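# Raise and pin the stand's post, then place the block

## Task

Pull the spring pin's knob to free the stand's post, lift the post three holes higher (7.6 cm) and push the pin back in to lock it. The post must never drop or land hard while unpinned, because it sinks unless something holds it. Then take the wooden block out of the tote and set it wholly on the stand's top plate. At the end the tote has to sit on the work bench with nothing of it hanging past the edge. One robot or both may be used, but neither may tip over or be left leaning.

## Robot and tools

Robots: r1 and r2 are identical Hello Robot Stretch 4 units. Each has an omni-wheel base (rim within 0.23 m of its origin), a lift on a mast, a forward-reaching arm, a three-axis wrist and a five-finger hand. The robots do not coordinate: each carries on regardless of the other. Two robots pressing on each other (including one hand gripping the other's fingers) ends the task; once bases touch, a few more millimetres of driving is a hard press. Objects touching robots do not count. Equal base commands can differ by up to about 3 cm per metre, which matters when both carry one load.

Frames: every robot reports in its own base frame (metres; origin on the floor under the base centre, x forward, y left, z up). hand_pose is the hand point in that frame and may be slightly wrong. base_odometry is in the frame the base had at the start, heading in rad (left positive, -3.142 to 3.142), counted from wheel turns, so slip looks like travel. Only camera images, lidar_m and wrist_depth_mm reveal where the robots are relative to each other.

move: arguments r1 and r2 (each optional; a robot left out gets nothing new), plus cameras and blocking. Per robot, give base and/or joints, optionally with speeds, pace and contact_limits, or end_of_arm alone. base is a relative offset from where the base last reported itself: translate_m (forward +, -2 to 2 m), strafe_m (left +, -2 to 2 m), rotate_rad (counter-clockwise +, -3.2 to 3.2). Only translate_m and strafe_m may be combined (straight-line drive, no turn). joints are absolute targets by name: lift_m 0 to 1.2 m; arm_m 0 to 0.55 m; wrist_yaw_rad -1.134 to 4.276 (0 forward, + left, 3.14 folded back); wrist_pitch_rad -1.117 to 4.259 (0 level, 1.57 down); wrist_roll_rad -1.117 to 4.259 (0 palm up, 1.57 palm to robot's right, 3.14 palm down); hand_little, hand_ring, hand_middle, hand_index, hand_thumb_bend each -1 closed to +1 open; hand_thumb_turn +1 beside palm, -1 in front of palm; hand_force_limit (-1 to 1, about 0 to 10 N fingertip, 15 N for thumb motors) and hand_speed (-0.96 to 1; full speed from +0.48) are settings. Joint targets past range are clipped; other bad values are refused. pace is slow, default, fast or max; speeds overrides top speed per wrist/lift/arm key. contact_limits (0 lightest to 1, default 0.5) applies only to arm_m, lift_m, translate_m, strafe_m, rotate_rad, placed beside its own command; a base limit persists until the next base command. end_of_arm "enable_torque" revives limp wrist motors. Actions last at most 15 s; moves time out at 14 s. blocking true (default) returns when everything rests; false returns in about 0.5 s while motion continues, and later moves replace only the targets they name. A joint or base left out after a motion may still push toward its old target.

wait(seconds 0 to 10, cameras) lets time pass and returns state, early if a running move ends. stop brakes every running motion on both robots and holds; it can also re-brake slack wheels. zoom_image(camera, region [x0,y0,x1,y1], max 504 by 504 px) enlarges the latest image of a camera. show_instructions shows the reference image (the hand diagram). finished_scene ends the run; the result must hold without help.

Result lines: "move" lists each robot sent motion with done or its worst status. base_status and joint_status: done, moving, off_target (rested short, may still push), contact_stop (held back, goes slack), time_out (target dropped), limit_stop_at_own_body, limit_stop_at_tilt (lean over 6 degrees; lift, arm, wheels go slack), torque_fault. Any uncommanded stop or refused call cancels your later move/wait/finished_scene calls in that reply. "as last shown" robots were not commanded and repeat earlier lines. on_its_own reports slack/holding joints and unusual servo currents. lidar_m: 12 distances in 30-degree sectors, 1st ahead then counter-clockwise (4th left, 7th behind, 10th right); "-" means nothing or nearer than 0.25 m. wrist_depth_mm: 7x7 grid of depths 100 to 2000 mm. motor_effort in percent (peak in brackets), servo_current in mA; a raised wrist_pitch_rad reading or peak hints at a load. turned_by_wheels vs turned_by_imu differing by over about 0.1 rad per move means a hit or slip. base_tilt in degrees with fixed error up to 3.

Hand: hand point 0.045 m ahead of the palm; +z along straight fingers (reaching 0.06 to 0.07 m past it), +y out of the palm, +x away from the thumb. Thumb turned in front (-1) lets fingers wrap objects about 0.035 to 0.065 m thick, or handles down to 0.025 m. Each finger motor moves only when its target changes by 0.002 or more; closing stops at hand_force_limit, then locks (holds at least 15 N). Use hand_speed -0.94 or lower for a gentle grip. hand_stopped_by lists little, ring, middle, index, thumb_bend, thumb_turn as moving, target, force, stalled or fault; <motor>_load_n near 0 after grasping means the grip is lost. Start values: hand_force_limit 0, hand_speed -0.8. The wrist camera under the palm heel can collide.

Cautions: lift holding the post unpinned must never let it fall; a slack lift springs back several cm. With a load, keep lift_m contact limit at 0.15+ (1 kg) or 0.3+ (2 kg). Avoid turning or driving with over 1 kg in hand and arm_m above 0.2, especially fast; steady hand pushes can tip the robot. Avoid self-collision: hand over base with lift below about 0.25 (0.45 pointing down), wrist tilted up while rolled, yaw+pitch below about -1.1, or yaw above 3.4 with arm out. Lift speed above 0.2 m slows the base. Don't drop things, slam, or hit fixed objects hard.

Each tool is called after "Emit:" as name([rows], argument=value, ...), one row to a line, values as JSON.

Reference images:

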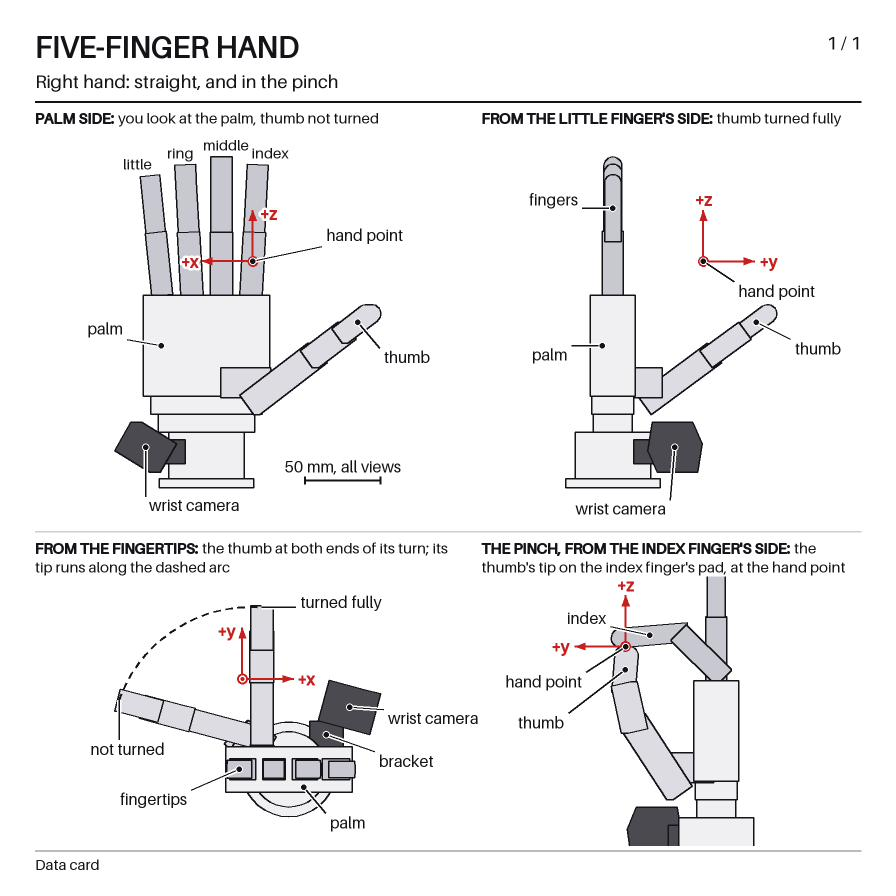

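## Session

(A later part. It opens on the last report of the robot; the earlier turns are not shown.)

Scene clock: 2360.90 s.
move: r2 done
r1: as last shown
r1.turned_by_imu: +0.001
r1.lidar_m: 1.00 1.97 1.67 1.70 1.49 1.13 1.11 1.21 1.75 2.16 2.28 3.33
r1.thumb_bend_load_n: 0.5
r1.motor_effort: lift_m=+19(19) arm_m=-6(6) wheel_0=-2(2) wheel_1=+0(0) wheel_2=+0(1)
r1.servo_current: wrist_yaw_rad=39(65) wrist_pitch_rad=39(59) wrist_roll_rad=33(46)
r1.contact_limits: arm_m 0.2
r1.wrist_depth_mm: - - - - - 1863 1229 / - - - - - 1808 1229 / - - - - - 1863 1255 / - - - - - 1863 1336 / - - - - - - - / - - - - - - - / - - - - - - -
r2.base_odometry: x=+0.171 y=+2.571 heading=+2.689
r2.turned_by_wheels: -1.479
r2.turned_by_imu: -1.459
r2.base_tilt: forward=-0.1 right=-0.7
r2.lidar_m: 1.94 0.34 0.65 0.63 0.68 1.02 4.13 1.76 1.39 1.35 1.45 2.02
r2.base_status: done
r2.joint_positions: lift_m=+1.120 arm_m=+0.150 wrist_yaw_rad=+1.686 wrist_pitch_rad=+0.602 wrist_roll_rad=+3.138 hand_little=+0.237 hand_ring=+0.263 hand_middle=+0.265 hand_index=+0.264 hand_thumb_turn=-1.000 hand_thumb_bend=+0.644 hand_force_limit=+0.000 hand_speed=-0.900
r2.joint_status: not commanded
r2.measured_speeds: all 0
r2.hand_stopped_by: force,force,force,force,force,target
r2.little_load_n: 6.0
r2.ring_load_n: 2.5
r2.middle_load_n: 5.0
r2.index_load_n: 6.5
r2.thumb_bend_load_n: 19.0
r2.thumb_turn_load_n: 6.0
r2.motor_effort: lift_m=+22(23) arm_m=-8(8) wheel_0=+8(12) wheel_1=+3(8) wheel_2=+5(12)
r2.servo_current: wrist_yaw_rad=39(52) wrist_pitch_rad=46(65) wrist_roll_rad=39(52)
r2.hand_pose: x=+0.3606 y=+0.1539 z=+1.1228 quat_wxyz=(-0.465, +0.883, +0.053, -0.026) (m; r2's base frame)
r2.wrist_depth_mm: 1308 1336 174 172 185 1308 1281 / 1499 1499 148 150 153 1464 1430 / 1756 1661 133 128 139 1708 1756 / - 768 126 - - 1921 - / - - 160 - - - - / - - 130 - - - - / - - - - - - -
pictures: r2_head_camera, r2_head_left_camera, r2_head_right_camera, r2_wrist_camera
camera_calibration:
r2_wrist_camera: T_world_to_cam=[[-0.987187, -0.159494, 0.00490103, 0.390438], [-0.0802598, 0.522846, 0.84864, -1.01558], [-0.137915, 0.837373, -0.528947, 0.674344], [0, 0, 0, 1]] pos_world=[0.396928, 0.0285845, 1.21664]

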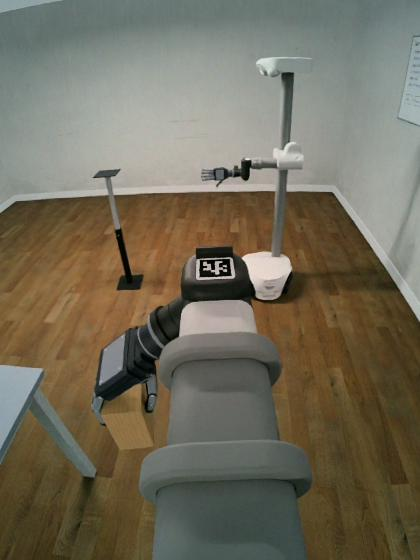

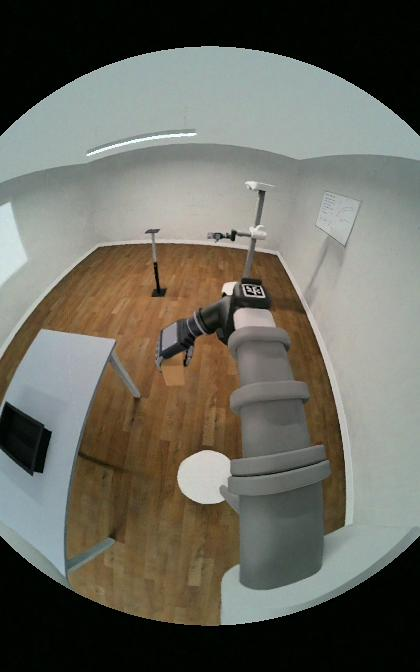

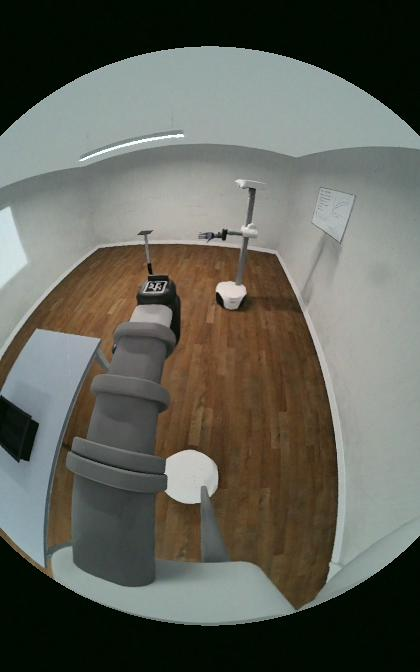

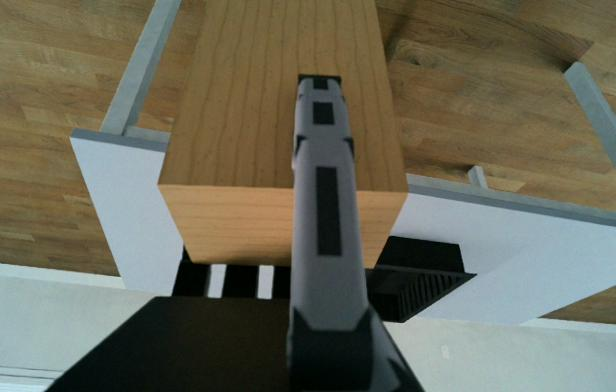

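Emit:
move(r2={"base": {"translate_m": 1.2}, "contact_limits": {"translate_m": 0.2}}, r1={"base": {"translate_m": -0.3}, "pace": "slow"})

Emit:
move(r2={"base": {"strafe_m": 0.5}, "contact_limits": {"strafe_m": 0.2}, "pace": "slow"}, cameras=["r2_head_camera", "r2_head_left_camera", "r2_head_right_camera", "r2_wrist_camera"])

Emit:
zoom_image(camera="r2_head_camera", region=[20, 160, 320, 500])

Scene clock: 2396.03 s.
move: r1 done; r2 done
r1.base_odometry: x=+0.989 y=-1.190 heading=+0.794
r1.turned_by_wheels: +0.000
r1.turned_by_imu: +0.004
r1.base_tilt: forward=+0.0 right=-0.9
r1.lidar_m: 1.33 0.83 0.93 2.49 1.09 0.84 0.81 0.88 1.27 2.13 2.24 3.26
r1.base_status: done
r1.joint_positions: lift_m=+0.726 arm_m=+0.003 wrist_yaw_rad=+0.002 wrist_pitch_rad=+0.005 wrist_roll_rad=+1.568 hand_little=+1.000 hand_ring=+1.000 hand_middle=+1.000 hand_index=+1.000 hand_thumb_turn=+0.855 hand_thumb_bend=+1.000 hand_force_limit=+0.300 hand_speed=+0.300
r1.joint_status: not commanded
r1.measured_speeds: all 0
r1.hand_stopped_by: target,target,target,target,target,stalled
r1.little_load_n: 0.0
r1.ring_load_n: 0.0
r1.middle_load_n: 0.0
r1.index_load_n: 0.0
r1.thumb_bend_load_n: 0.0
r1.thumb_turn_load_n: 0.0
r1.motor_effort: lift_m=+19(19) arm_m=-6(6) wheel_0=-2(6) wheel_1=-3(9) wheel_2=+3(8)
r1.servo_current: wrist_yaw_rad=33(72) wrist_pitch_rad=46(52) wrist_roll_rad=33(39)
r1.contact_limits: arm_m 0.2
r1.hand_pose: x=+0.3950 y=-0.1473 z=+0.8720 quat_wxyz=(+0.000, +0.709, +0.001, +0.705) (m; r1's base frame)
r1.wrist_depth_mm: - - - - - 1756 1229 / - - - - - 1808 1229 / - - - - - 1921 1255 / - - - - - 1863 1397 / - - - - - - - / - - - - - - - / - - - - - - -
r2.base_odometry: x=-0.909 y=+3.095 heading=+2.690
r2.turned_by_wheels: +0.001
r2.turned_by_imu: -0.002
r2.base_tilt: forward=-0.1 right=-0.7
r2.lidar_m: 1.03 0.37 3.34 3.28 0.77 0.86 - 1.94 1.49 1.45 1.01 0.93
r2.base_status: done
r2.joint_positions: lift_m=+1.120 arm_m=+0.150 wrist_yaw_rad=+1.686 wrist_pitch_rad=+0.602 wrist_roll_rad=+3.138 hand_little=+0.237 hand_ring=+0.263 hand_middle=+0.265 hand_index=+0.264 hand_thumb_turn=-1.000 hand_thumb_bend=+0.644 hand_force_limit=+0.000 hand_speed=-0.900
r2.joint_status: not commanded
r2.measured_speeds: all 0
r2.hand_stopped_by: force,force,force,force,force,target
r2.little_load_n: 5.5
r2.ring_load_n: 2.5
r2.middle_load_n: 5.0
r2.index_load_n: 7.0
r2.thumb_bend_load_n: 19.0
r2.thumb_turn_load_n: 6.0
r2.motor_effort: lift_m=+22(23) arm_m=-8(8) wheel_0=+6(13) wheel_1=+1(8) wheel_2=+0(15)
r2.servo_current: wrist_yaw_rad=33(52) wrist_pitch_rad=46(65) wrist_roll_rad=46(52)
r2.contact_limits: translate_m 0.2
r2.hand_pose: x=+0.3606 y=+0.1539 z=+1.1228 quat_wxyz=(-0.465, +0.883, +0.053, -0.026) (m; r2's base frame)
r2.wrist_depth_mm: 1308 1308 174 172 185 1281 1308 / 1499 1499 148 150 153 1499 1499 / 1756 1756 133 128 139 1756 1708 / - - 125 - - - - / - - 163 - - - 1160 / - - 130 - - - - / - - - - - - -
pictures: none

Scene clock: 2402.20 s.
move: r2 done
r1: as last shown
r1.turned_by_imu: +0.002
r1.base_tilt: forward=+0.0 right=-0.8
r1.lidar_m: 1.31 1.26 1.39 2.52 1.07 0.81 0.80 0.87 1.29 2.12 2.27 3.29
r1.thumb_bend_load_n: -0.5
r1.motor_effort: lift_m=+19(19) arm_m=-6(7) wheel_0=-2(2) wheel_1=-3(4) wheel_2=+3(4)
r1.servo_current: wrist_yaw_rad=59(72) wrist_pitch_rad=26(65) wrist_roll_rad=26(46)
r1.contact_limits: arm_m 0.2
r1.wrist_depth_mm: - - - - - 1863 1229 / - - - - - 1808 1229 / - - - - - 1863 1281 / - - - - - 1863 1397 / - - - - - - - / - - - - - - - / - - - - - - -
r2.base_odometry: x=-1.127 y=+2.645 heading=+2.690
r2.turned_by_wheels: +0.000
r2.turned_by_imu: -0.001
r2.base_tilt: forward=-0.1 right=-0.7
r2.lidar_m: 0.98 0.35 2.79 2.77 0.64 0.47 0.49 2.60 1.98 1.94 1.29 1.24
r2.base_status: done
r2.joint_positions: lift_m=+1.120 arm_m=+0.150 wrist_yaw_rad=+1.686 wrist_pitch_rad=+0.602 wrist_roll_rad=+3.138 hand_little=+0.237 hand_ring=+0.263 hand_middle=+0.265 hand_index=+0.264 hand_thumb_turn=-1.000 hand_thumb_bend=+0.644 hand_force_limit=+0.000 hand_speed=-0.900
r2.joint_status: not commanded
r2.measured_speeds: all 0
r2.hand_stopped_by: force,force,force,force,force,target
r2.little_load_n: 5.5
r2.ring_load_n: 2.5
r2.middle_load_n: 5.0
r2.index_load_n: 6.5
r2.thumb_bend_load_n: 19.0
r2.thumb_turn_load_n: 6.0
r2.motor_effort: lift_m=+22(22) arm_m=-8(8) wheel_0=-6(14) wheel_1=+2(9) wheel_2=+0(5)
r2.servo_current: wrist_yaw_rad=33(52) wrist_pitch_rad=52(65) wrist_roll_rad=39(52)
r2.contact_limits: strafe_m 0.2
r2.hand_pose: x=+0.3606 y=+0.1539 z=+1.1228 quat_wxyz=(-0.465, +0.883, +0.053, -0.026) (m; r2's base frame)
r2.wrist_depth_mm: 1308 1308 173 172 185 1281 1255 / 1464 1499 148 150 153 1499 1430 / 1756 1756 133 128 139 1708 1756 / - - 125 - - - - / - - 163 - - - - / - - 130 - - - - / - - - - - - -
pictures: r2_head_camera, r2_head_left_camera, r2_head_right_camera, r2_wrist_camera
camera_calibration:
r2_wrist_camera: T_world_to_cam=[[-0.987187, -0.159494, 0.00490103, 0.39034], [-0.0802598, 0.522846, 0.84864, -1.01558], [-0.137915, 0.837373, -0.528947, 0.67433], [0, 0, 0, 1]] pos_world=[0.396828, 0.0285845, 1.21664]

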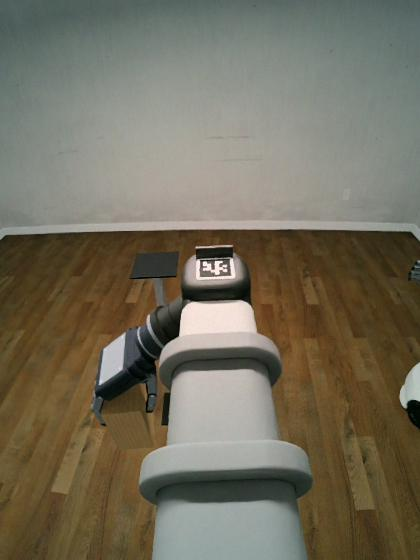

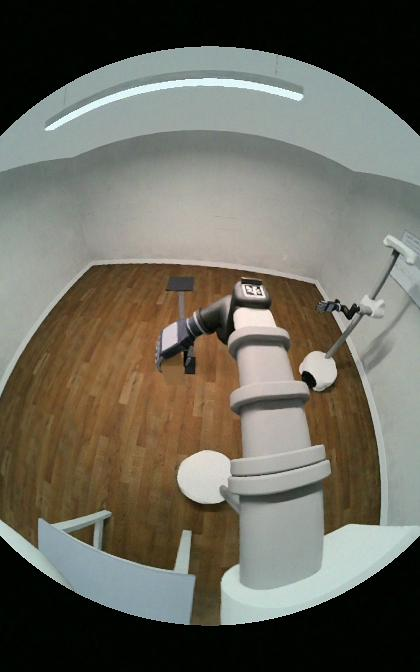

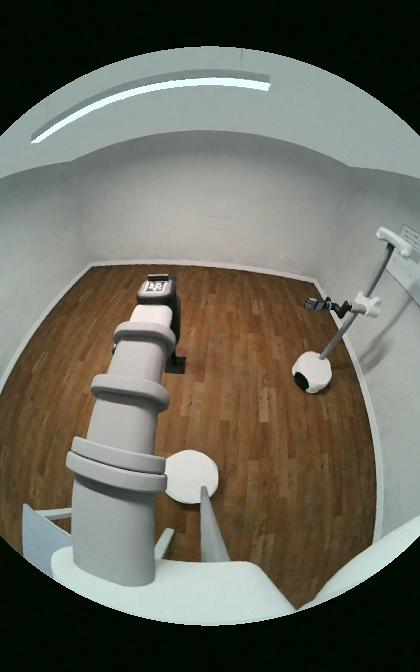

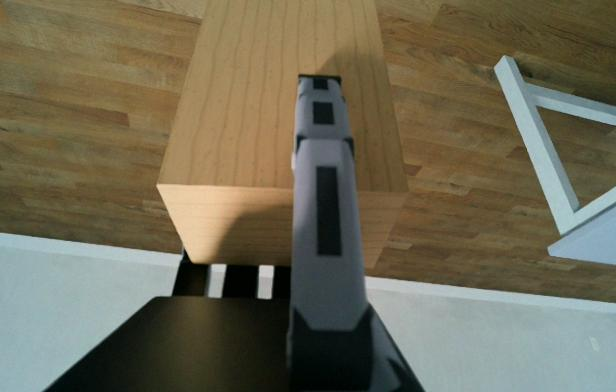

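Scaled by 1.482 from the camera's 420x560 image, which has a finer 1200x1600 frame.

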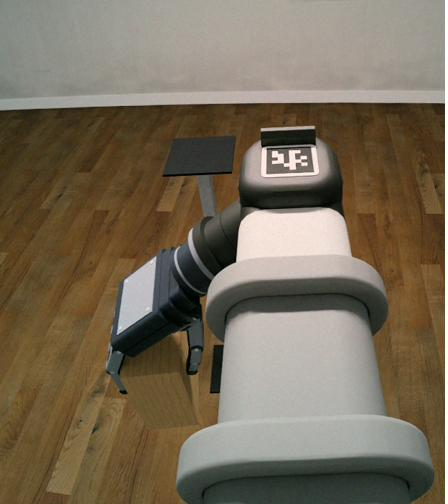

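Emit:
move(r2={"base": {"translate_m": 0.44, "strafe_m": 0.035}, "contact_limits": {"translate_m": 0.1, "strafe_m": 0.1}, "pace": "slow"})

Emit:
move(r2={"joints": {"arm_m": 0.34}, "contact_limits": {"arm_m": 0.1}, "pace": "slow"}, cameras=["r2_head_camera", "r2_head_left_camera", "r2_wrist_camera", "r1_head_camera", "r1_wrist_camera"])

Emit:
zoom_image(camera="r2_head_camera", region=[60, 200, 260, 420])

r2: "contact_limits": translate_m and strafe_m are given together and make one move, which takes one limit: state it under one of them only
Scene clock: 2453.33 s.
r1.base_odometry: x=+0.989 y=-1.190 heading=+0.794
r1.turned_by_wheels: +0.000
r1.turned_by_imu: +0.001
r1.base_tilt: forward=+0.1 right=-0.9
r1.lidar_m: 1.32 1.26 1.40 2.52 1.07 0.83 0.80 0.88 1.29 2.13 2.26 3.28
r1.base_status: not commanded
r1.joint_positions: lift_m=+0.726 arm_m=+0.003 wrist_yaw_rad=+0.002 wrist_pitch_rad=+0.005 wrist_roll_rad=+1.568 hand_little=+1.000 hand_ring=+1.000 hand_middle=+1.000 hand_index=+1.000 hand_thumb_turn=+0.855 hand_thumb_bend=+1.000 hand_force_limit=+0.300 hand_speed=+0.300
r1.joint_status: not commanded
r1.measured_speeds: all 0
r1.hand_stopped_by: target,target,target,target,target,stalled
r1.little_load_n: 0.0
r1.ring_load_n: 0.0
r1.middle_load_n: 0.0
r1.index_load_n: 0.0
r1.thumb_bend_load_n: 0.0
r1.thumb_turn_load_n: 0.0
r1.motor_effort: lift_m=+19(19) arm_m=-6(7) wheel_0=-2(2) wheel_1=-3(4) wheel_2=+3(4)
r1.servo_current: wrist_yaw_rad=59(72) wrist_pitch_rad=39(65) wrist_roll_rad=26(46)
r1.contact_limits: arm_m 0.2
r1.hand_pose: x=+0.3950 y=-0.1473 z=+0.8720 quat_wxyz=(+0.000, +0.709, +0.001, +0.705) (m; r1's base frame)
r1.wrist_depth_mm: - - - - - 1808 1255 / - - - - - 1808 1255 / - - - - - 1863 1281 / - - - - - 1863 1397 / - - - - - - - / - - - - - - - / - - - - - - -
r2.base_odometry: x=-1.127 y=+2.645 heading=+2.690
r2.turned_by_wheels: +0.000
r2.turned_by_imu: -0.001
r2.base_tilt: forward=-0.1 right=-0.9
r2.lidar_m: 0.97 0.36 2.82 2.78 0.65 0.49 0.49 2.58 1.98 1.95 1.29 1.25
r2.base_status: done
r2.joint_positions: lift_m=+1.120 arm_m=+0.150 wrist_yaw_rad=+1.686 wrist_pitch_rad=+0.602 wrist_roll_rad=+3.138 hand_little=+0.237 hand_ring=+0.263 hand_middle=+0.265 hand_index=+0.264 hand_thumb_turn=-1.000 hand_thumb_bend=+0.644 hand_force_limit=+0.000 hand_speed=-0.900
r2.joint_status: not commanded
r2.measured_speeds: all 0
r2.hand_stopped_by: force,force,force,force,force,target
r2.little_load_n: 5.5
r2.ring_load_n: 2.5
r2.middle_load_n: 5.0
r2.index_load_n: 7.0
r2.thumb_bend_load_n: 19.0
r2.thumb_turn_load_n: 6.0
r2.motor_effort: lift_m=+22(22) arm_m=-8(8) wheel_0=-6(14) wheel_1=+2(9) wheel_2=+0(5)
r2.servo_current: wrist_yaw_rad=46(52) wrist_pitch_rad=52(65) wrist_roll_rad=33(52)
r2.contact_limits: strafe_m 0.2
r2.hand_pose: x=+0.3606 y=+0.1539 z=+1.1228 quat_wxyz=(-0.465, +0.883, +0.053, -0.026) (m; r2's base frame)
r2.wrist_depth_mm: 1308 1336 174 172 185 1281 1281 / 1537 1537 148 149 153 1464 1430 / 1756 1808 133 128 139 1708 1756 / - - 126 - - - - / - - 164 - - - - / - - 130 - - - - / - - - - - - -
pictures: none

not run: a call was refused earlier in this reply.

Scaled by 2.291 from the camera's 420x560 image, which has a finer 1200x1600 frame.
This view is cut from an older image: the scene may have changed since it was taken.

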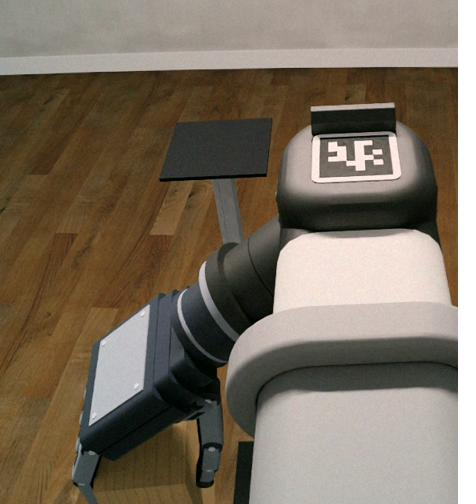

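Emit:
move(r2={"base": {"translate_m": 0.44, "strafe_m": 0.035}, "contact_limits": {"translate_m": 0.1}, "pace": "slow"})

Emit:
move(r2={"joints": {"arm_m": 0.34}, "contact_limits": {"arm_m": 0.1}, "pace": "slow"}, cameras=["r2_head_camera", "r2_head_left_camera", "r2_wrist_camera", "r1_head_camera", "r1_wrist_camera"])

Emit:
zoom_image(camera="r2_head_camera", region=[60, 200, 260, 420])

Scene clock: 2465.47 s.
move: r2 done
r1.base_odometry: x=+0.989 y=-1.190 heading=+0.794
r1.turned_by_wheels: +0.000
r1.turned_by_imu: +0.003
r1.base_tilt: forward=+0.0 right=-0.9
r1.lidar_m: 1.18 1.10 1.89 2.51 1.08 0.83 0.80 0.87 1.31 2.13 2.27 3.27
r1.base_status: not commanded
r1.joint_positions: lift_m=+0.726 arm_m=+0.003 wrist_yaw_rad=+0.002 wrist_pitch_rad=+0.005 wrist_roll_rad=+1.568 hand_little=+1.000 hand_ring=+1.000 hand_middle=+1.000 hand_index=+1.000 hand_thumb_turn=+0.855 hand_thumb_bend=+1.000 hand_force_limit=+0.300 hand_speed=+0.300
r1.joint_status: not commanded
r1.measured_speeds: all 0
r1.hand_stopped_by: target,target,target,target,target,stalled
r1.little_load_n: 0.0
r1.ring_load_n: 0.0
r1.middle_load_n: 0.0
r1.index_load_n: 0.0
r1.thumb_bend_load_n: 0.0
r1.thumb_turn_load_n: 0.0
r1.motor_effort: lift_m=+19(19) arm_m=-6(6) wheel_0=-2(2) wheel_1=-3(4) wheel_2=+4(4)
r1.servo_current: wrist_yaw_rad=46(65) wrist_pitch_rad=52(59) wrist_roll_rad=33(46)
r1.contact_limits: arm_m 0.2
r1.hand_pose: x=+0.3950 y=-0.1473 z=+0.8720 quat_wxyz=(+0.000, +0.709, +0.001, +0.705) (m; r1's base frame)
r1.wrist_depth_mm: - - - - - 1808 1255 / - - - - - 1808 1255 / - - - - - 1808 1255 / - - - - - 1921 1397 / - - - - - - - / - - 1138 - - - - / - - - - - - -
r2.base_odometry: x=-1.538 y=+2.806 heading=+2.690
r2.turned_by_wheels: +0.000
r2.turned_by_imu: -0.002
r2.base_tilt: forward=-0.1 right=-0.7
r2.lidar_m: 0.53 0.38 2.79 2.67 2.92 0.93 0.92 2.66 2.06 1.17 0.96 2.76
r2.base_status: done
r2.joint_positions: lift_m=+1.120 arm_m=+0.150 wrist_yaw_rad=+1.686 wrist_pitch_rad=+0.602 wrist_roll_rad=+3.138 hand_little=+0.237 hand_ring=+0.263 hand_middle=+0.265 hand_index=+0.264 hand_thumb_turn=-1.000 hand_thumb_bend=+0.644 hand_force_limit=+0.000 hand_speed=-0.900
r2.joint_status: not commanded
r2.measured_speeds: all 0
r2.hand_stopped_by: force,force,force,force,force,target
r2.little_load_n: 5.5
r2.ring_load_n: 2.0
r2.middle_load_n: 5.0
r2.index_load_n: 7.0
r2.thumb_bend_load_n: 19.0
r2.thumb_turn_load_n: 6.5
r2.motor_effort: lift_m=+22(23) arm_m=-8(8) wheel_0=+6(11) wheel_1=+5(8) wheel_2=-5(12)
r2.servo_current: wrist_yaw_rad=39(59) wrist_pitch_rad=59(65) wrist_roll_rad=46(59)
r2.contact_limits: translate_m 0.1
r2.hand_pose: x=+0.3606 y=+0.1539 z=+1.1228 quat_wxyz=(-0.465, +0.883, +0.053, -0.026) (m; r2's base frame)
r2.wrist_depth_mm: - 1308 173 173 185 1308 1281 / 1499 1537 148 149 153 1499 1464 / 1756 1756 133 128 139 1756 1756 / - - 126 - - - - / - - 163 - - - - / - - 130 - - - - / - - - - - - -
pictures: none

Scene clock: 2468.63 s.
move: r2 done
r1: as last shown
r1.turned_by_imu: +0.001
r1.lidar_m: 1.17 1.09 1.89 2.52 1.10 0.84 0.80 0.88 1.29 2.12 2.27 3.26
r1.motor_effort: lift_m=+19(19) arm_m=-6(6) wheel_0=-2(2) wheel_1=-3(4) wheel_2=+3(4)
r1.servo_current: wrist_yaw_rad=39(59) wrist_pitch_rad=39(59) wrist_roll_rad=26(39)
r1.contact_limits: arm_m 0.2
r1.wrist_depth_mm: - - - - - 1808 1229 / - - - - - 1863 1229 / - - - - - 1808 1229 / - - - - - 1863 1397 / - - - - - - - / - - - - - - - / - - - - - - -
r2.base_odometry: x=-1.538 y=+2.806 heading=+2.690
r2.turned_by_wheels: +0.000
r2.turned_by_imu: -0.001
r2.base_tilt: forward=-0.1 right=-0.7
r2.lidar_m: 0.54 0.54 2.77 2.71 2.94 0.92 0.91 2.68 2.07 1.20 0.96 2.75
r2.base_status: not commanded
r2.joint_positions: lift_m=+1.120 arm_m=+0.340 wrist_yaw_rad=+1.686 wrist_pitch_rad=+0.602 wrist_roll_rad=+3.138 hand_little=+0.237 hand_ring=+0.263 hand_middle=+0.265 hand_index=+0.264 hand_thumb_turn=-1.000 hand_thumb_bend=+0.644 hand_force_limit=+0.000 hand_speed=-0.900
r2.joint_status: all done
r2.measured_speeds: all 0
r2.hand_stopped_by: force,force,force,force,force,target
r2.little_load_n: 6.0
r2.ring_load_n: 2.5
r2.middle_load_n: 5.0
r2.index_load_n: 7.0
r2.thumb_bend_load_n: 19.0
r2.thumb_turn_load_n: 6.0
r2.motor_effort: lift_m=+22(23) arm_m=+8(15) wheel_0=+6(7) wheel_1=+4(5) wheel_2=-5(6)
r2.servo_current: wrist_yaw_rad=46(59) wrist_pitch_rad=52(65) wrist_roll_rad=39(59)
r2.contact_limits: arm_m 0.1; translate_m 0.1
r2.hand_pose: x=+0.5500 y=+0.1539 z=+1.1228 quat_wxyz=(-0.465, +0.883, +0.053, -0.026) (m; r2's base frame)
r2.wrist_depth_mm: 1308 1308 169 172 185 1281 1281 / 1464 1499 148 150 153 1499 1464 / 1756 1756 133 128 139 1756 1756 / - - 126 - - - - / - - 163 - - - - / - - 130 - - - - / - - - - - - -
pictures: r1_head_camera, r1_wrist_camera, r2_head_camera, r2_head_left_camera, r2_wrist_camera
camera_calibration:
r1_wrist_camera: T_world_to_cam=[[0.0159816, 0.0505134, -0.998596, 0.899335], [0.0480704, 0.997529, 0.0512288, 0.0854037], [0.998716, -0.0488216, 0.0135139, -0.255439], [0, 0, 0, 1]] pos_world=[0.236633, -0.143092, 0.897148]
r2_wrist_camera: T_world_to_cam=[[-0.987187, -0.159494, 0.00490103, 0.577313], [-0.0802598, 0.522846, 0.84864, -1.00038], [-0.137915, 0.837373, -0.528947, 0.700451], [0, 0, 0, 1]] pos_world=[0.586228, 0.0285845, 1.21664]

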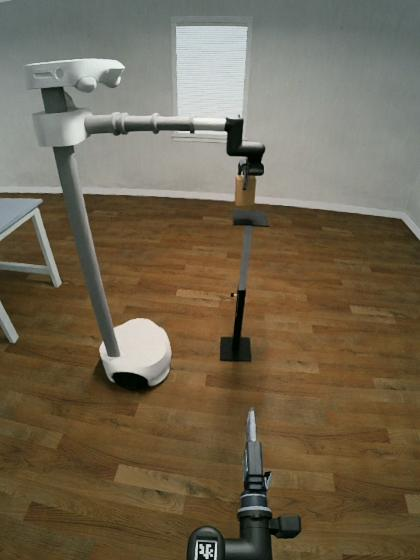

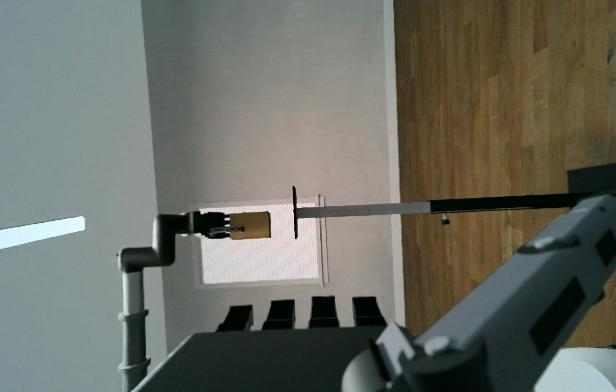

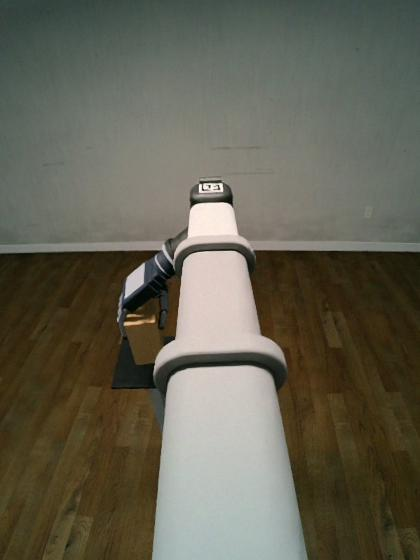

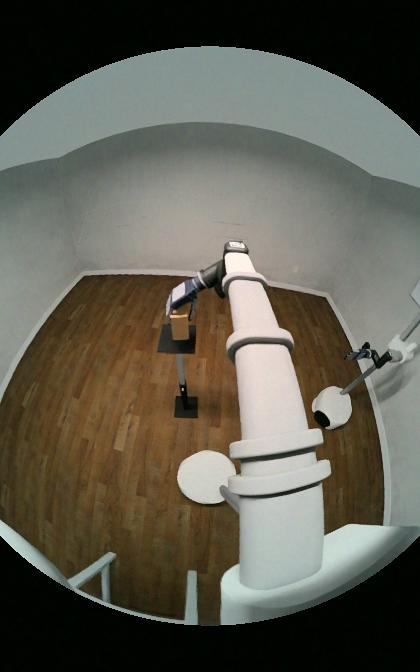

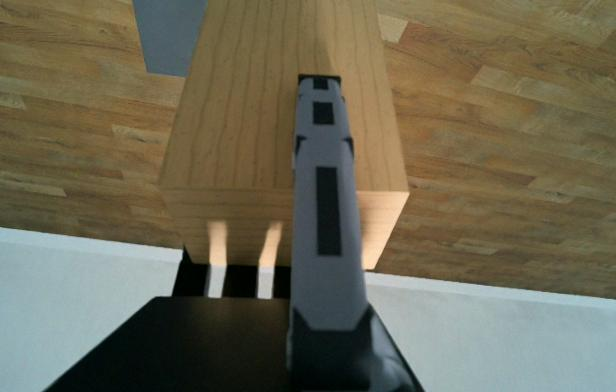

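Scaled by 2.291 from the camera's 420x560 image, which has a finer 1200x1600 frame.

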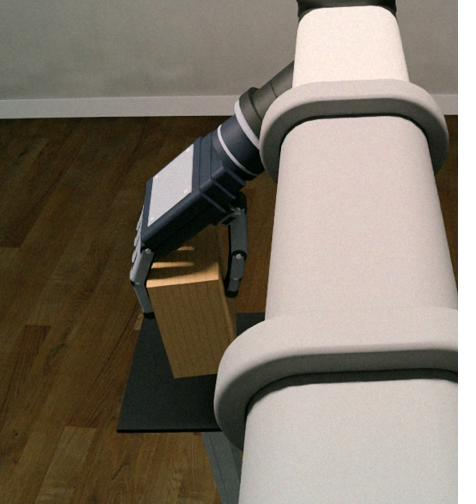

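Emit:
move(r2={"base": {"strafe_m": 0.015}, "joints": {"arm_m": 0.371}, "contact_limits": {"arm_m": 0.1, "strafe_m": 0.1}, "pace": "slow"})

Emit:
move(r2={"joints": {"lift_m": 1.068}, "contact_limits": {"lift_m": 0.0}, "speeds": {"lift_m": 0.04}}, cameras=["r2_head_camera", "r2_wrist_camera", "r1_head_camera", "r1_wrist_camera"])

Emit:
zoom_image(camera="r2_head_camera", region=[60, 240, 220, 420])

Emit:
zoom_image(camera="r1_wrist_camera", region=[180, 150, 340, 270])

Emit:
zoom_image(camera="r1_head_camera", region=[190, 100, 310, 380])

Scene clock: 2509.27 s.
move: r2 done
r1: as last shown
r1.turned_by_imu: +0.002
r1.base_tilt: forward=+0.1 right=-0.9
r1.lidar_m: 1.19 1.12 1.88 2.50 1.08 0.83 0.80 0.87 1.29 2.13 2.28 3.29
r1.thumb_turn_load_n: 0.5
r1.motor_effort: lift_m=+18(19) arm_m=-6(6) wheel_0=-2(2) wheel_1=-4(4) wheel_2=+4(4)
r1.servo_current: wrist_yaw_rad=46(59) wrist_pitch_rad=46(46) wrist_roll_rad=33(39)
r1.contact_limits: arm_m 0.2
r1.wrist_depth_mm: - - - - - 1808 1229 / - - - - - 1863 1229 / - - - - - 1808 1255 / - - - - - 1921 1397 / - - - - - - - / - - - - - - - / - - - - - - -
r2.base_odometry: x=-1.544 y=+2.792 heading=+2.690
r2.turned_by_wheels: +0.000
r2.turned_by_imu: -0.001
r2.base_tilt: forward=-0.1 right=-0.7
r2.lidar_m: 0.52 0.55 2.77 2.69 2.90 0.93 0.91 2.69 2.09 1.21 0.95 2.74
r2.base_status: done
r2.joint_positions: lift_m=+1.120 arm_m=+0.371 wrist_yaw_rad=+1.686 wrist_pitch_rad=+0.602 wrist_roll_rad=+3.138 hand_little=+0.237 hand_ring=+0.263 hand_middle=+0.265 hand_index=+0.264 hand_thumb_turn=-1.000 hand_thumb_bend=+0.644 hand_force_limit=+0.000 hand_speed=-0.900
r2.joint_status: all done
r2.measured_speeds: all 0
r2.hand_stopped_by: force,force,force,force,force,target
r2.little_load_n: 5.5
r2.ring_load_n: 2.5
r2.middle_load_n: 5.0
r2.index_load_n: 7.0
r2.thumb_bend_load_n: 19.0
r2.thumb_turn_load_n: 6.0
r2.motor_effort: lift_m=+22(22) arm_m=+8(14) wheel_0=-7(10) wheel_1=+3(8) wheel_2=+0(5)
r2.servo_current: wrist_yaw_rad=39(59) wrist_pitch_rad=59(65) wrist_roll_rad=33(52)
r2.contact_limits: arm_m 0.1; strafe_m 0.1
r2.hand_pose: x=+0.5810 y=+0.1539 z=+1.1228 quat_wxyz=(-0.465, +0.883, +0.053, -0.026) (m; r2's base frame)
r2.wrist_depth_mm: 1308 1308 169 172 185 1281 1281 / 1499 1499 149 149 153 1499 1499 / 1808 1808 133 128 139 1756 1708 / - - 126 - - - - / - - 164 - - - - / - - 130 - - - - / - - - - - - -
pictures: none

Scene clock: 2510.97 s.
move: r2 done
r1: as last shown
r1.turned_by_imu: +0.001
r1.lidar_m: 1.18 1.10 1.89 2.50 1.08 0.83 0.81 0.87 1.28 2.14 2.26 3.28
r1.thumb_turn_load_n: 0.0
r1.motor_effort: lift_m=+19(19) arm_m=-6(6) wheel_0=-2(2) wheel_1=-3(4) wheel_2=+3(4)
r1.servo_current: wrist_yaw_rad=46(59) wrist_pitch_rad=33(59) wrist_roll_rad=20(39)
r1.contact_limits: arm_m 0.2
r1.wrist_depth_mm: - - - - - 1808 1255 / - - - - - 1863 1281 / - - - - - 1921 1255 / - - - - - 1921 1397 / - - - - - - - / - - - - - - - / - - - - - - -
r2.base_odometry: x=-1.544 y=+2.792 heading=+2.690
r2.turned_by_wheels: +0.000
r2.turned_by_imu: +0.000
r2.base_tilt: forward=-0.1 right=-0.6
r2.lidar_m: 0.54 0.55 2.77 2.70 2.90 0.93 0.92 2.68 2.07 1.19 0.98 2.76
r2.base_status: not commanded
r2.joint_positions: lift_m=+1.068 arm_m=+0.371 wrist_yaw_rad=+1.686 wrist_pitch_rad=+0.602 wrist_roll_rad=+3.138 hand_little=+0.237 hand_ring=+0.263 hand_middle=+0.265 hand_index=+0.264 hand_thumb_turn=-1.000 hand_thumb_bend=+0.644 hand_force_limit=+0.000 hand_speed=-0.900
r2.joint_status: all done
r2.measured_speeds: all 0
r2.hand_stopped_by: force,force,force,force,force,target
r2.little_load_n: 5.5
r2.ring_load_n: 2.5
r2.middle_load_n: 5.0
r2.index_load_n: 6.5
r2.thumb_bend_load_n: 19.0
r2.thumb_turn_load_n: 6.0
r2.motor_effort: lift_m=+17(20) arm_m=+8(8) wheel_0=-7(7) wheel_1=+3(3) wheel_2=+0(0)
r2.servo_current: wrist_yaw_rad=33(52) wrist_pitch_rad=52(65) wrist_roll_rad=39(52)
r2.contact_limits: arm_m 0.1; lift_m 0; strafe_m 0.1
r2.hand_pose: x=+0.5810 y=+0.1539 z=+1.0712 quat_wxyz=(-0.465, +0.883, +0.053, -0.026) (m; r2's base frame)
r2.wrist_depth_mm: 1229 1255 169 172 173 1229 1229 / 1397 1464 148 149 153 1430 1397 / 1708 1708 133 128 139 1661 1661 / - - 126 - - - - / - - 163 - - - - / - - 130 - - - - / - - - - - - -
pictures: r1_head_camera, r1_wrist_camera, r2_head_camera, r2_wrist_camera
camera_calibration:
r1_wrist_camera: T_world_to_cam=[[0.0159816, 0.0505134, -0.998596, 0.899335], [0.0480704, 0.997529, 0.0512288, 0.0854037], [0.998716, -0.0488216, 0.0135139, -0.255439], [0, 0, 0, 1]] pos_world=[0.236633, -0.143092, 0.897148]
r2_wrist_camera: T_world_to_cam=[[-0.987187, -0.159494, 0.00490103, 0.608169], [-0.0802598, 0.522846, 0.84864, -0.954105], [-0.137915, 0.837373, -0.528947, 0.677433], [0, 0, 0, 1]] pos_world=[0.617228, 0.0285845, 1.16504]

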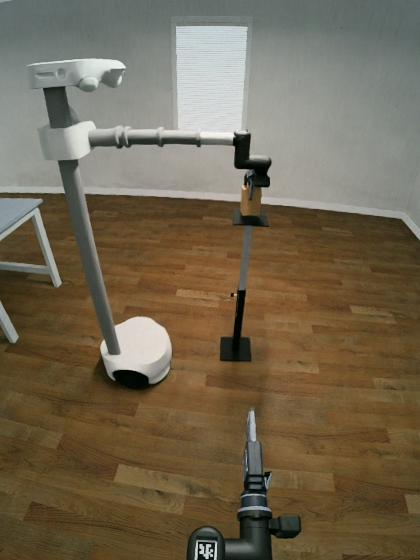

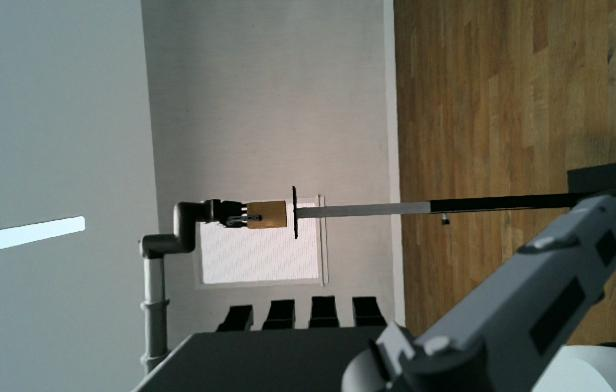

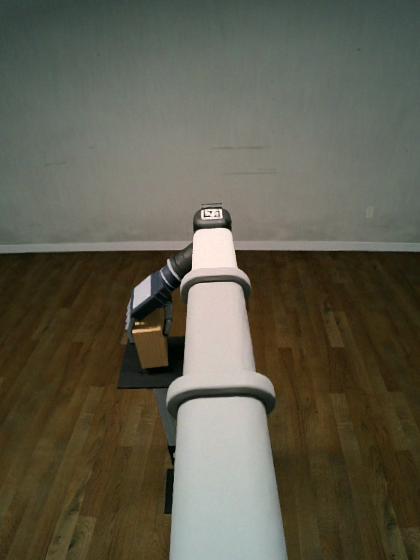

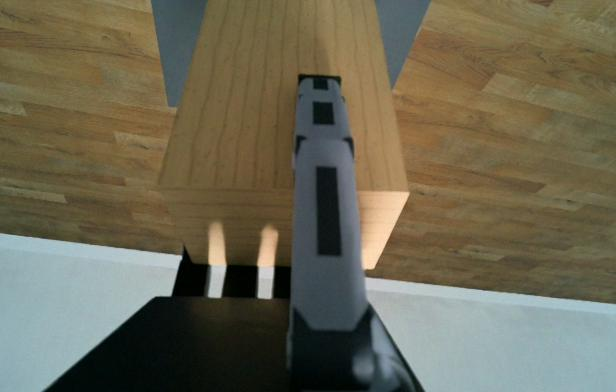

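Scaled by 2.800 from the camera's 420x560 image, which has a finer 1200x1600 frame.

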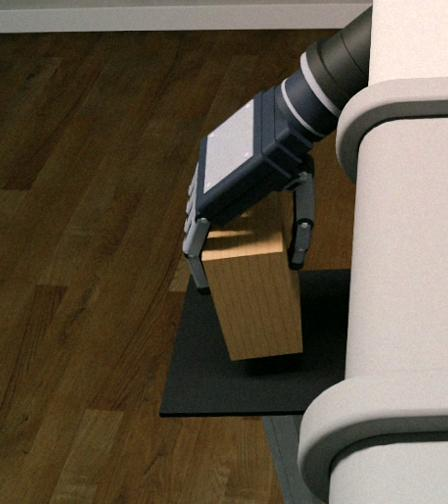

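Scaled by 3.150.

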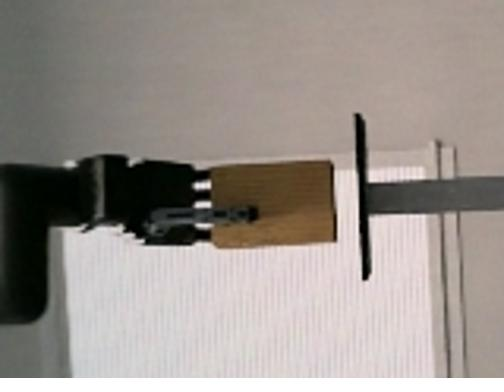

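Scaled by 1.800 from the camera's 420x560 image, which has a finer 1200x1600 frame.

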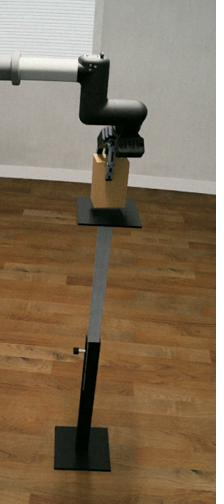

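Emit:
move(r2={"joints": {"lift_m": 1.052}, "contact_limits": {"lift_m": 0.0}, "speeds": {"lift_m": 0.02}}, cameras=["r1_wrist_camera"])

Emit:
zoom_image(camera="r1_wrist_camera", region=[240, 170, 320, 250])

Scene clock: 2529.80 s.
move: r2 done
r1: as last shown
r1.turned_by_imu: +0.002
r1.lidar_m: 1.19 1.11 1.88 2.51 1.08 0.83 0.80 0.88 1.29 2.13 2.26 3.28
r1.servo_current: wrist_yaw_rad=33(59) wrist_pitch_rad=52(65) wrist_roll_rad=26(39)
r1.contact_limits: arm_m 0.2
r1.wrist_depth_mm: - - - - - 1808 1229 / - - - - - 1756 1255 / - - - - - 1808 1255 / - - - - - 1863 1397 / - - - - - - - / - - - - - - - / - - - - - - -
r2.base_odometry: x=-1.544 y=+2.792 heading=+2.690
r2.turned_by_wheels: +0.000
r2.turned_by_imu: -0.001
r2.base_tilt: forward=-0.1 right=-0.7
r2.lidar_m: 0.54 0.55 2.75 2.68 2.90 0.91 0.91 2.69 2.09 1.20 0.97 2.75
r2.base_status: not commanded
r2.joint_positions: lift_m=+1.052 arm_m=+0.371 wrist_yaw_rad=+1.686 wrist_pitch_rad=+0.602 wrist_roll_rad=+3.138 hand_little=+0.237 hand_ring=+0.263 hand_middle=+0.265 hand_index=+0.264 hand_thumb_turn=-1.000 hand_thumb_bend=+0.644 hand_force_limit=+0.000 hand_speed=-0.900
r2.joint_status: all done
r2.measured_speeds: all 0
r2.hand_stopped_by: force,force,force,force,force,target
r2.little_load_n: 6.0
r2.ring_load_n: 2.5
r2.middle_load_n: 5.0
r2.index_load_n: 6.5
r2.thumb_bend_load_n: 19.0
r2.thumb_turn_load_n: 6.0
r2.motor_effort: lift_m=+17(20) arm_m=+8(8) wheel_0=-7(7) wheel_1=+3(3) wheel_2=+0(0)
r2.servo_current: wrist_yaw_rad=33(52) wrist_pitch_rad=52(65) wrist_roll_rad=39(52)
r2.contact_limits: arm_m 0.1; lift_m 0; strafe_m 0.1
r2.hand_pose: x=+0.5810 y=+0.1539 z=+1.0552 quat_wxyz=(-0.465, +0.883, +0.053, -0.026) (m; r2's base frame)
r2.wrist_depth_mm: 1229 1229 169 172 174 1205 1229 / 1397 1397 148 150 153 1397 1366 / 1708 1661 133 128 139 1618 1618 / - - 126 - - - - / - - 163 - - - - / - - 130 - - - - / - - - - - - -
pictures: r1_wrist_camera
camera_calibration:
r1_wrist_camera: T_world_to_cam=[[0.0159816, 0.0505134, -0.998596, 0.899335], [0.0480704, 0.997529, 0.0512288, 0.0854037], [0.998716, -0.0488216, 0.0135139, -0.255439], [0, 0, 0, 1]] pos_world=[0.236633, -0.143092, 0.897148]

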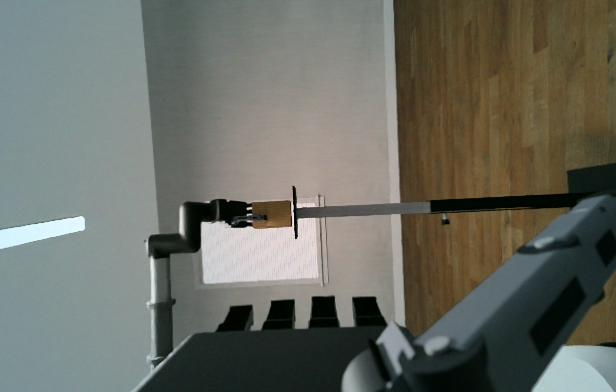

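Scaled by 6.300.

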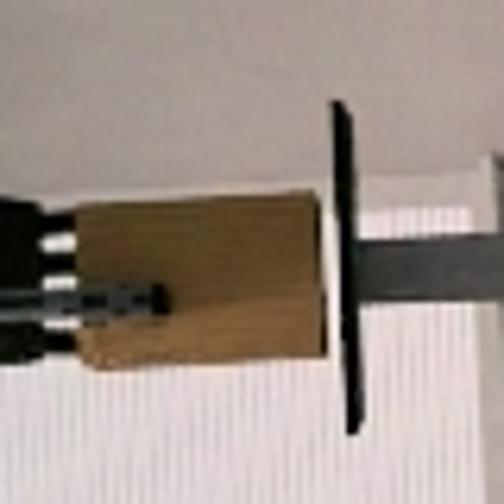

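Emit:
move(r2={"joints": {"lift_m": 1.047}, "contact_limits": {"lift_m": 0.0}, "speeds": {"lift_m": 0.02}}, cameras=["r1_wrist_camera"])

Emit:
zoom_image(camera="r1_wrist_camera", region=[240, 170, 320, 250])

Scene clock: 2536.17 s.
move: r2 done
r1: as last shown
r1.turned_by_imu: +0.001
r1.base_tilt: forward=+0.0 right=-0.9
r1.lidar_m: 1.18 1.11 1.88 2.51 1.10 0.83 0.80 0.87 1.29 2.13 2.29 3.28
r1.thumb_bend_load_n: 0.5
r1.thumb_turn_load_n: 0.5
r1.motor_effort: lift_m=+19(19) arm_m=-6(6) wheel_0=-2(2) wheel_1=-4(4) wheel_2=+3(4)
r1.servo_current: wrist_yaw_rad=46(52) wrist_pitch_rad=33(46) wrist_roll_rad=33(39)
r1.contact_limits: arm_m 0.2
r1.wrist_depth_mm: - - - - - 1756 1229 / - - - - - 1863 1229 / - - - - - 1863 1255 / - - - - - 1921 1366 / - - - - - - - / - - - - - - - / - - - - - - -
r2.base_odometry: x=-1.544 y=+2.792 heading=+2.690
r2.turned_by_wheels: +0.000
r2.turned_by_imu: -0.001
r2.base_tilt: forward=-0.1 right=-0.6
r2.lidar_m: 0.54 0.54 2.78 2.68 2.91 0.94 0.92 2.68 2.08 1.19 0.97 2.77
r2.base_status: not commanded
r2.joint_positions: lift_m=+1.047 arm_m=+0.371 wrist_yaw_rad=+1.686 wrist_pitch_rad=+0.602 wrist_roll_rad=+3.138 hand_little=+0.237 hand_ring=+0.263 hand_middle=+0.265 hand_index=+0.264 hand_thumb_turn=-1.000 hand_thumb_bend=+0.644 hand_force_limit=+0.000 hand_speed=-0.900
r2.joint_status: all done
r2.measured_speeds: all 0
r2.hand_stopped_by: force,force,force,force,force,target
r2.little_load_n: 6.0
r2.ring_load_n: 2.5
r2.middle_load_n: 5.0
r2.index_load_n: 6.5
r2.thumb_bend_load_n: 19.0
r2.thumb_turn_load_n: 6.5
r2.motor_effort: lift_m=+17(21) arm_m=+8(8) wheel_0=-7(7) wheel_1=+3(3) wheel_2=+0(1)
r2.servo_current: wrist_yaw_rad=39(59) wrist_pitch_rad=59(59) wrist_roll_rad=39(46)
r2.contact_limits: arm_m 0.1; lift_m 0; strafe_m 0.1
r2.hand_pose: x=+0.5810 y=+0.1539 z=+1.0502 quat_wxyz=(-0.465, +0.883, +0.053, -0.026) (m; r2's base frame)
r2.wrist_depth_mm: 1229 1229 169 172 174 1229 1205 / 1397 1397 148 150 153 1397 1366 / 1661 1661 133 128 139 1661 1618 / - - 126 - - - - / - - 163 - - - - / - - 130 - - - - / - - - - - - -
pictures: r1_wrist_camera
camera_calibration:
r1_wrist_camera: T_world_to_cam=[[0.0159816, 0.0505134, -0.998596, 0.899335], [0.0480704, 0.997529, 0.0512288, 0.0854037], [0.998716, -0.0488216, 0.0135139, -0.255439], [0, 0, 0, 1]] pos_world=[0.236633, -0.143092, 0.897148]

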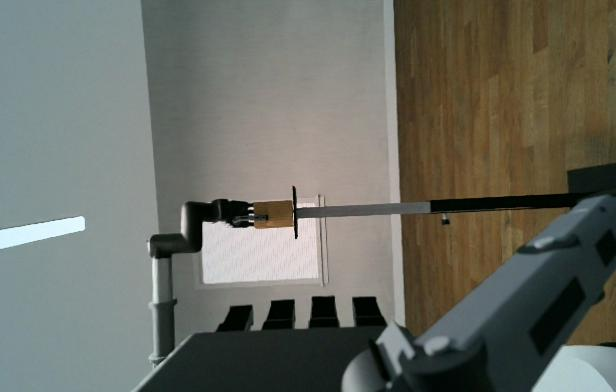

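Scaled by 6.300.

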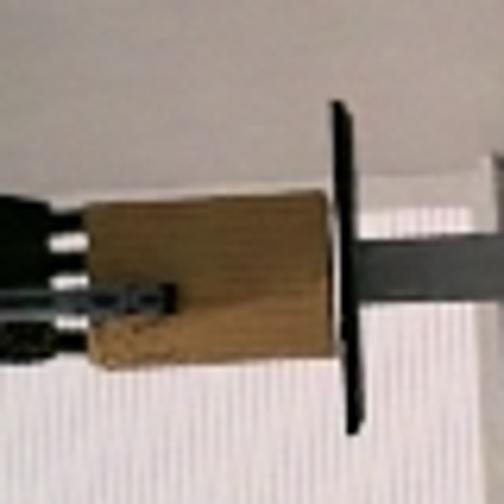

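Emit:
move(r2={"joints": {"lift_m": 1.0452}, "contact_limits": {"lift_m": 0.0}, "speeds": {"lift_m": 0.02}}, cameras=["r1_wrist_camera"])

Emit:
zoom_image(camera="r1_wrist_camera", region=[260, 180, 320, 240])

Scene clock: 2540.70 s.
move: r2 done
r1: as last shown
r1.base_tilt: forward=+0.1 right=-0.8
r1.lidar_m: 1.18 1.11 1.88 2.50 1.09 0.84 0.81 0.87 1.31 2.12 2.28 3.28
r1.thumb_bend_load_n: 0.0
r1.thumb_turn_load_n: 0.0
r1.motor_effort: lift_m=+19(19) arm_m=-5(6) wheel_0=-2(2) wheel_1=-3(4) wheel_2=+3(4)
r1.servo_current: wrist_yaw_rad=59(59) wrist_pitch_rad=52(52) wrist_roll_rad=26(39)
r1.contact_limits: arm_m 0.2
r1.wrist_depth_mm: - - - - - 1808 1229 / - - - - - 1863 1255 / - - - - - 1863 1255 / - - - - - 1921 1397 / - - - - - - - / - - - - - - - / - - - - - - -
r2.base_odometry: x=-1.544 y=+2.792 heading=+2.690
r2.turned_by_wheels: +0.000
r2.turned_by_imu: -0.001
r2.base_tilt: forward=-0.1 right=-0.7
r2.lidar_m: 0.53 0.54 2.74 2.69 2.91 0.94 0.91 2.71 2.07 1.18 0.96 2.75
r2.base_status: not commanded
r2.joint_positions: lift_m=+1.045 arm_m=+0.371 wrist_yaw_rad=+1.686 wrist_pitch_rad=+0.602 wrist_roll_rad=+3.138 hand_little=+0.237 hand_ring=+0.263 hand_middle=+0.265 hand_index=+0.264 hand_thumb_turn=-1.000 hand_thumb_bend=+0.644 hand_force_limit=+0.000 hand_speed=-0.900
r2.joint_status: all done
r2.measured_speeds: all 0
r2.hand_stopped_by: force,force,force,force,force,target
r2.little_load_n: 5.5
r2.ring_load_n: 2.5
r2.middle_load_n: 5.0
r2.index_load_n: 7.0
r2.thumb_bend_load_n: 19.0
r2.thumb_turn_load_n: 6.5
r2.motor_effort: lift_m=+17(19) arm_m=+8(8) wheel_0=-7(7) wheel_1=+3(4) wheel_2=+0(0)
r2.servo_current: wrist_yaw_rad=39(59) wrist_pitch_rad=52(59) wrist_roll_rad=33(39)
r2.contact_limits: arm_m 0.1; lift_m 0; strafe_m 0.1
r2.hand_pose: x=+0.5810 y=+0.1539 z=+1.0484 quat_wxyz=(-0.465, +0.883, +0.053, -0.026) (m; r2's base frame)
r2.wrist_depth_mm: 1205 1205 169 172 174 1205 1229 / 1397 1397 148 150 153 1397 1397 / 1661 1708 133 128 139 1618 1618 / - - 126 - - - - / - - 164 - - - - / - - 130 - - - - / - - - - - - -
pictures: r1_wrist_camera
camera_calibration:
r1_wrist_camera: T_world_to_cam=[[0.0159816, 0.0505134, -0.998596, 0.899335], [0.0480704, 0.997529, 0.0512288, 0.0854037], [0.998716, -0.0488216, 0.0135139, -0.255439], [0, 0, 0, 1]] pos_world=[0.236633, -0.143092, 0.897148]

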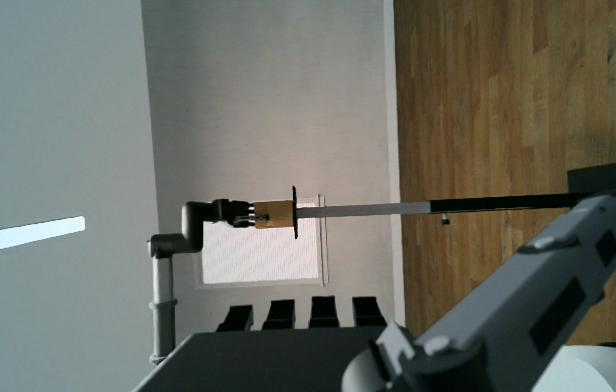

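Scaled by 8.400.

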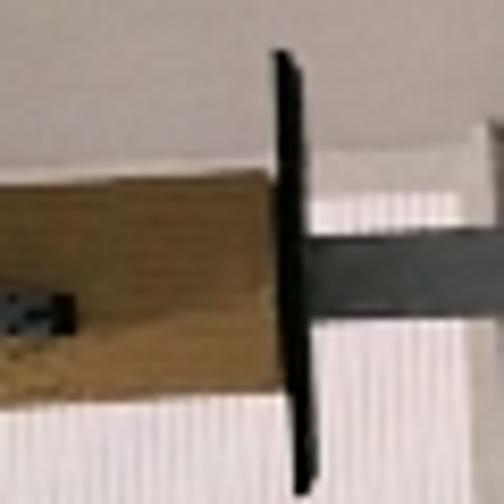

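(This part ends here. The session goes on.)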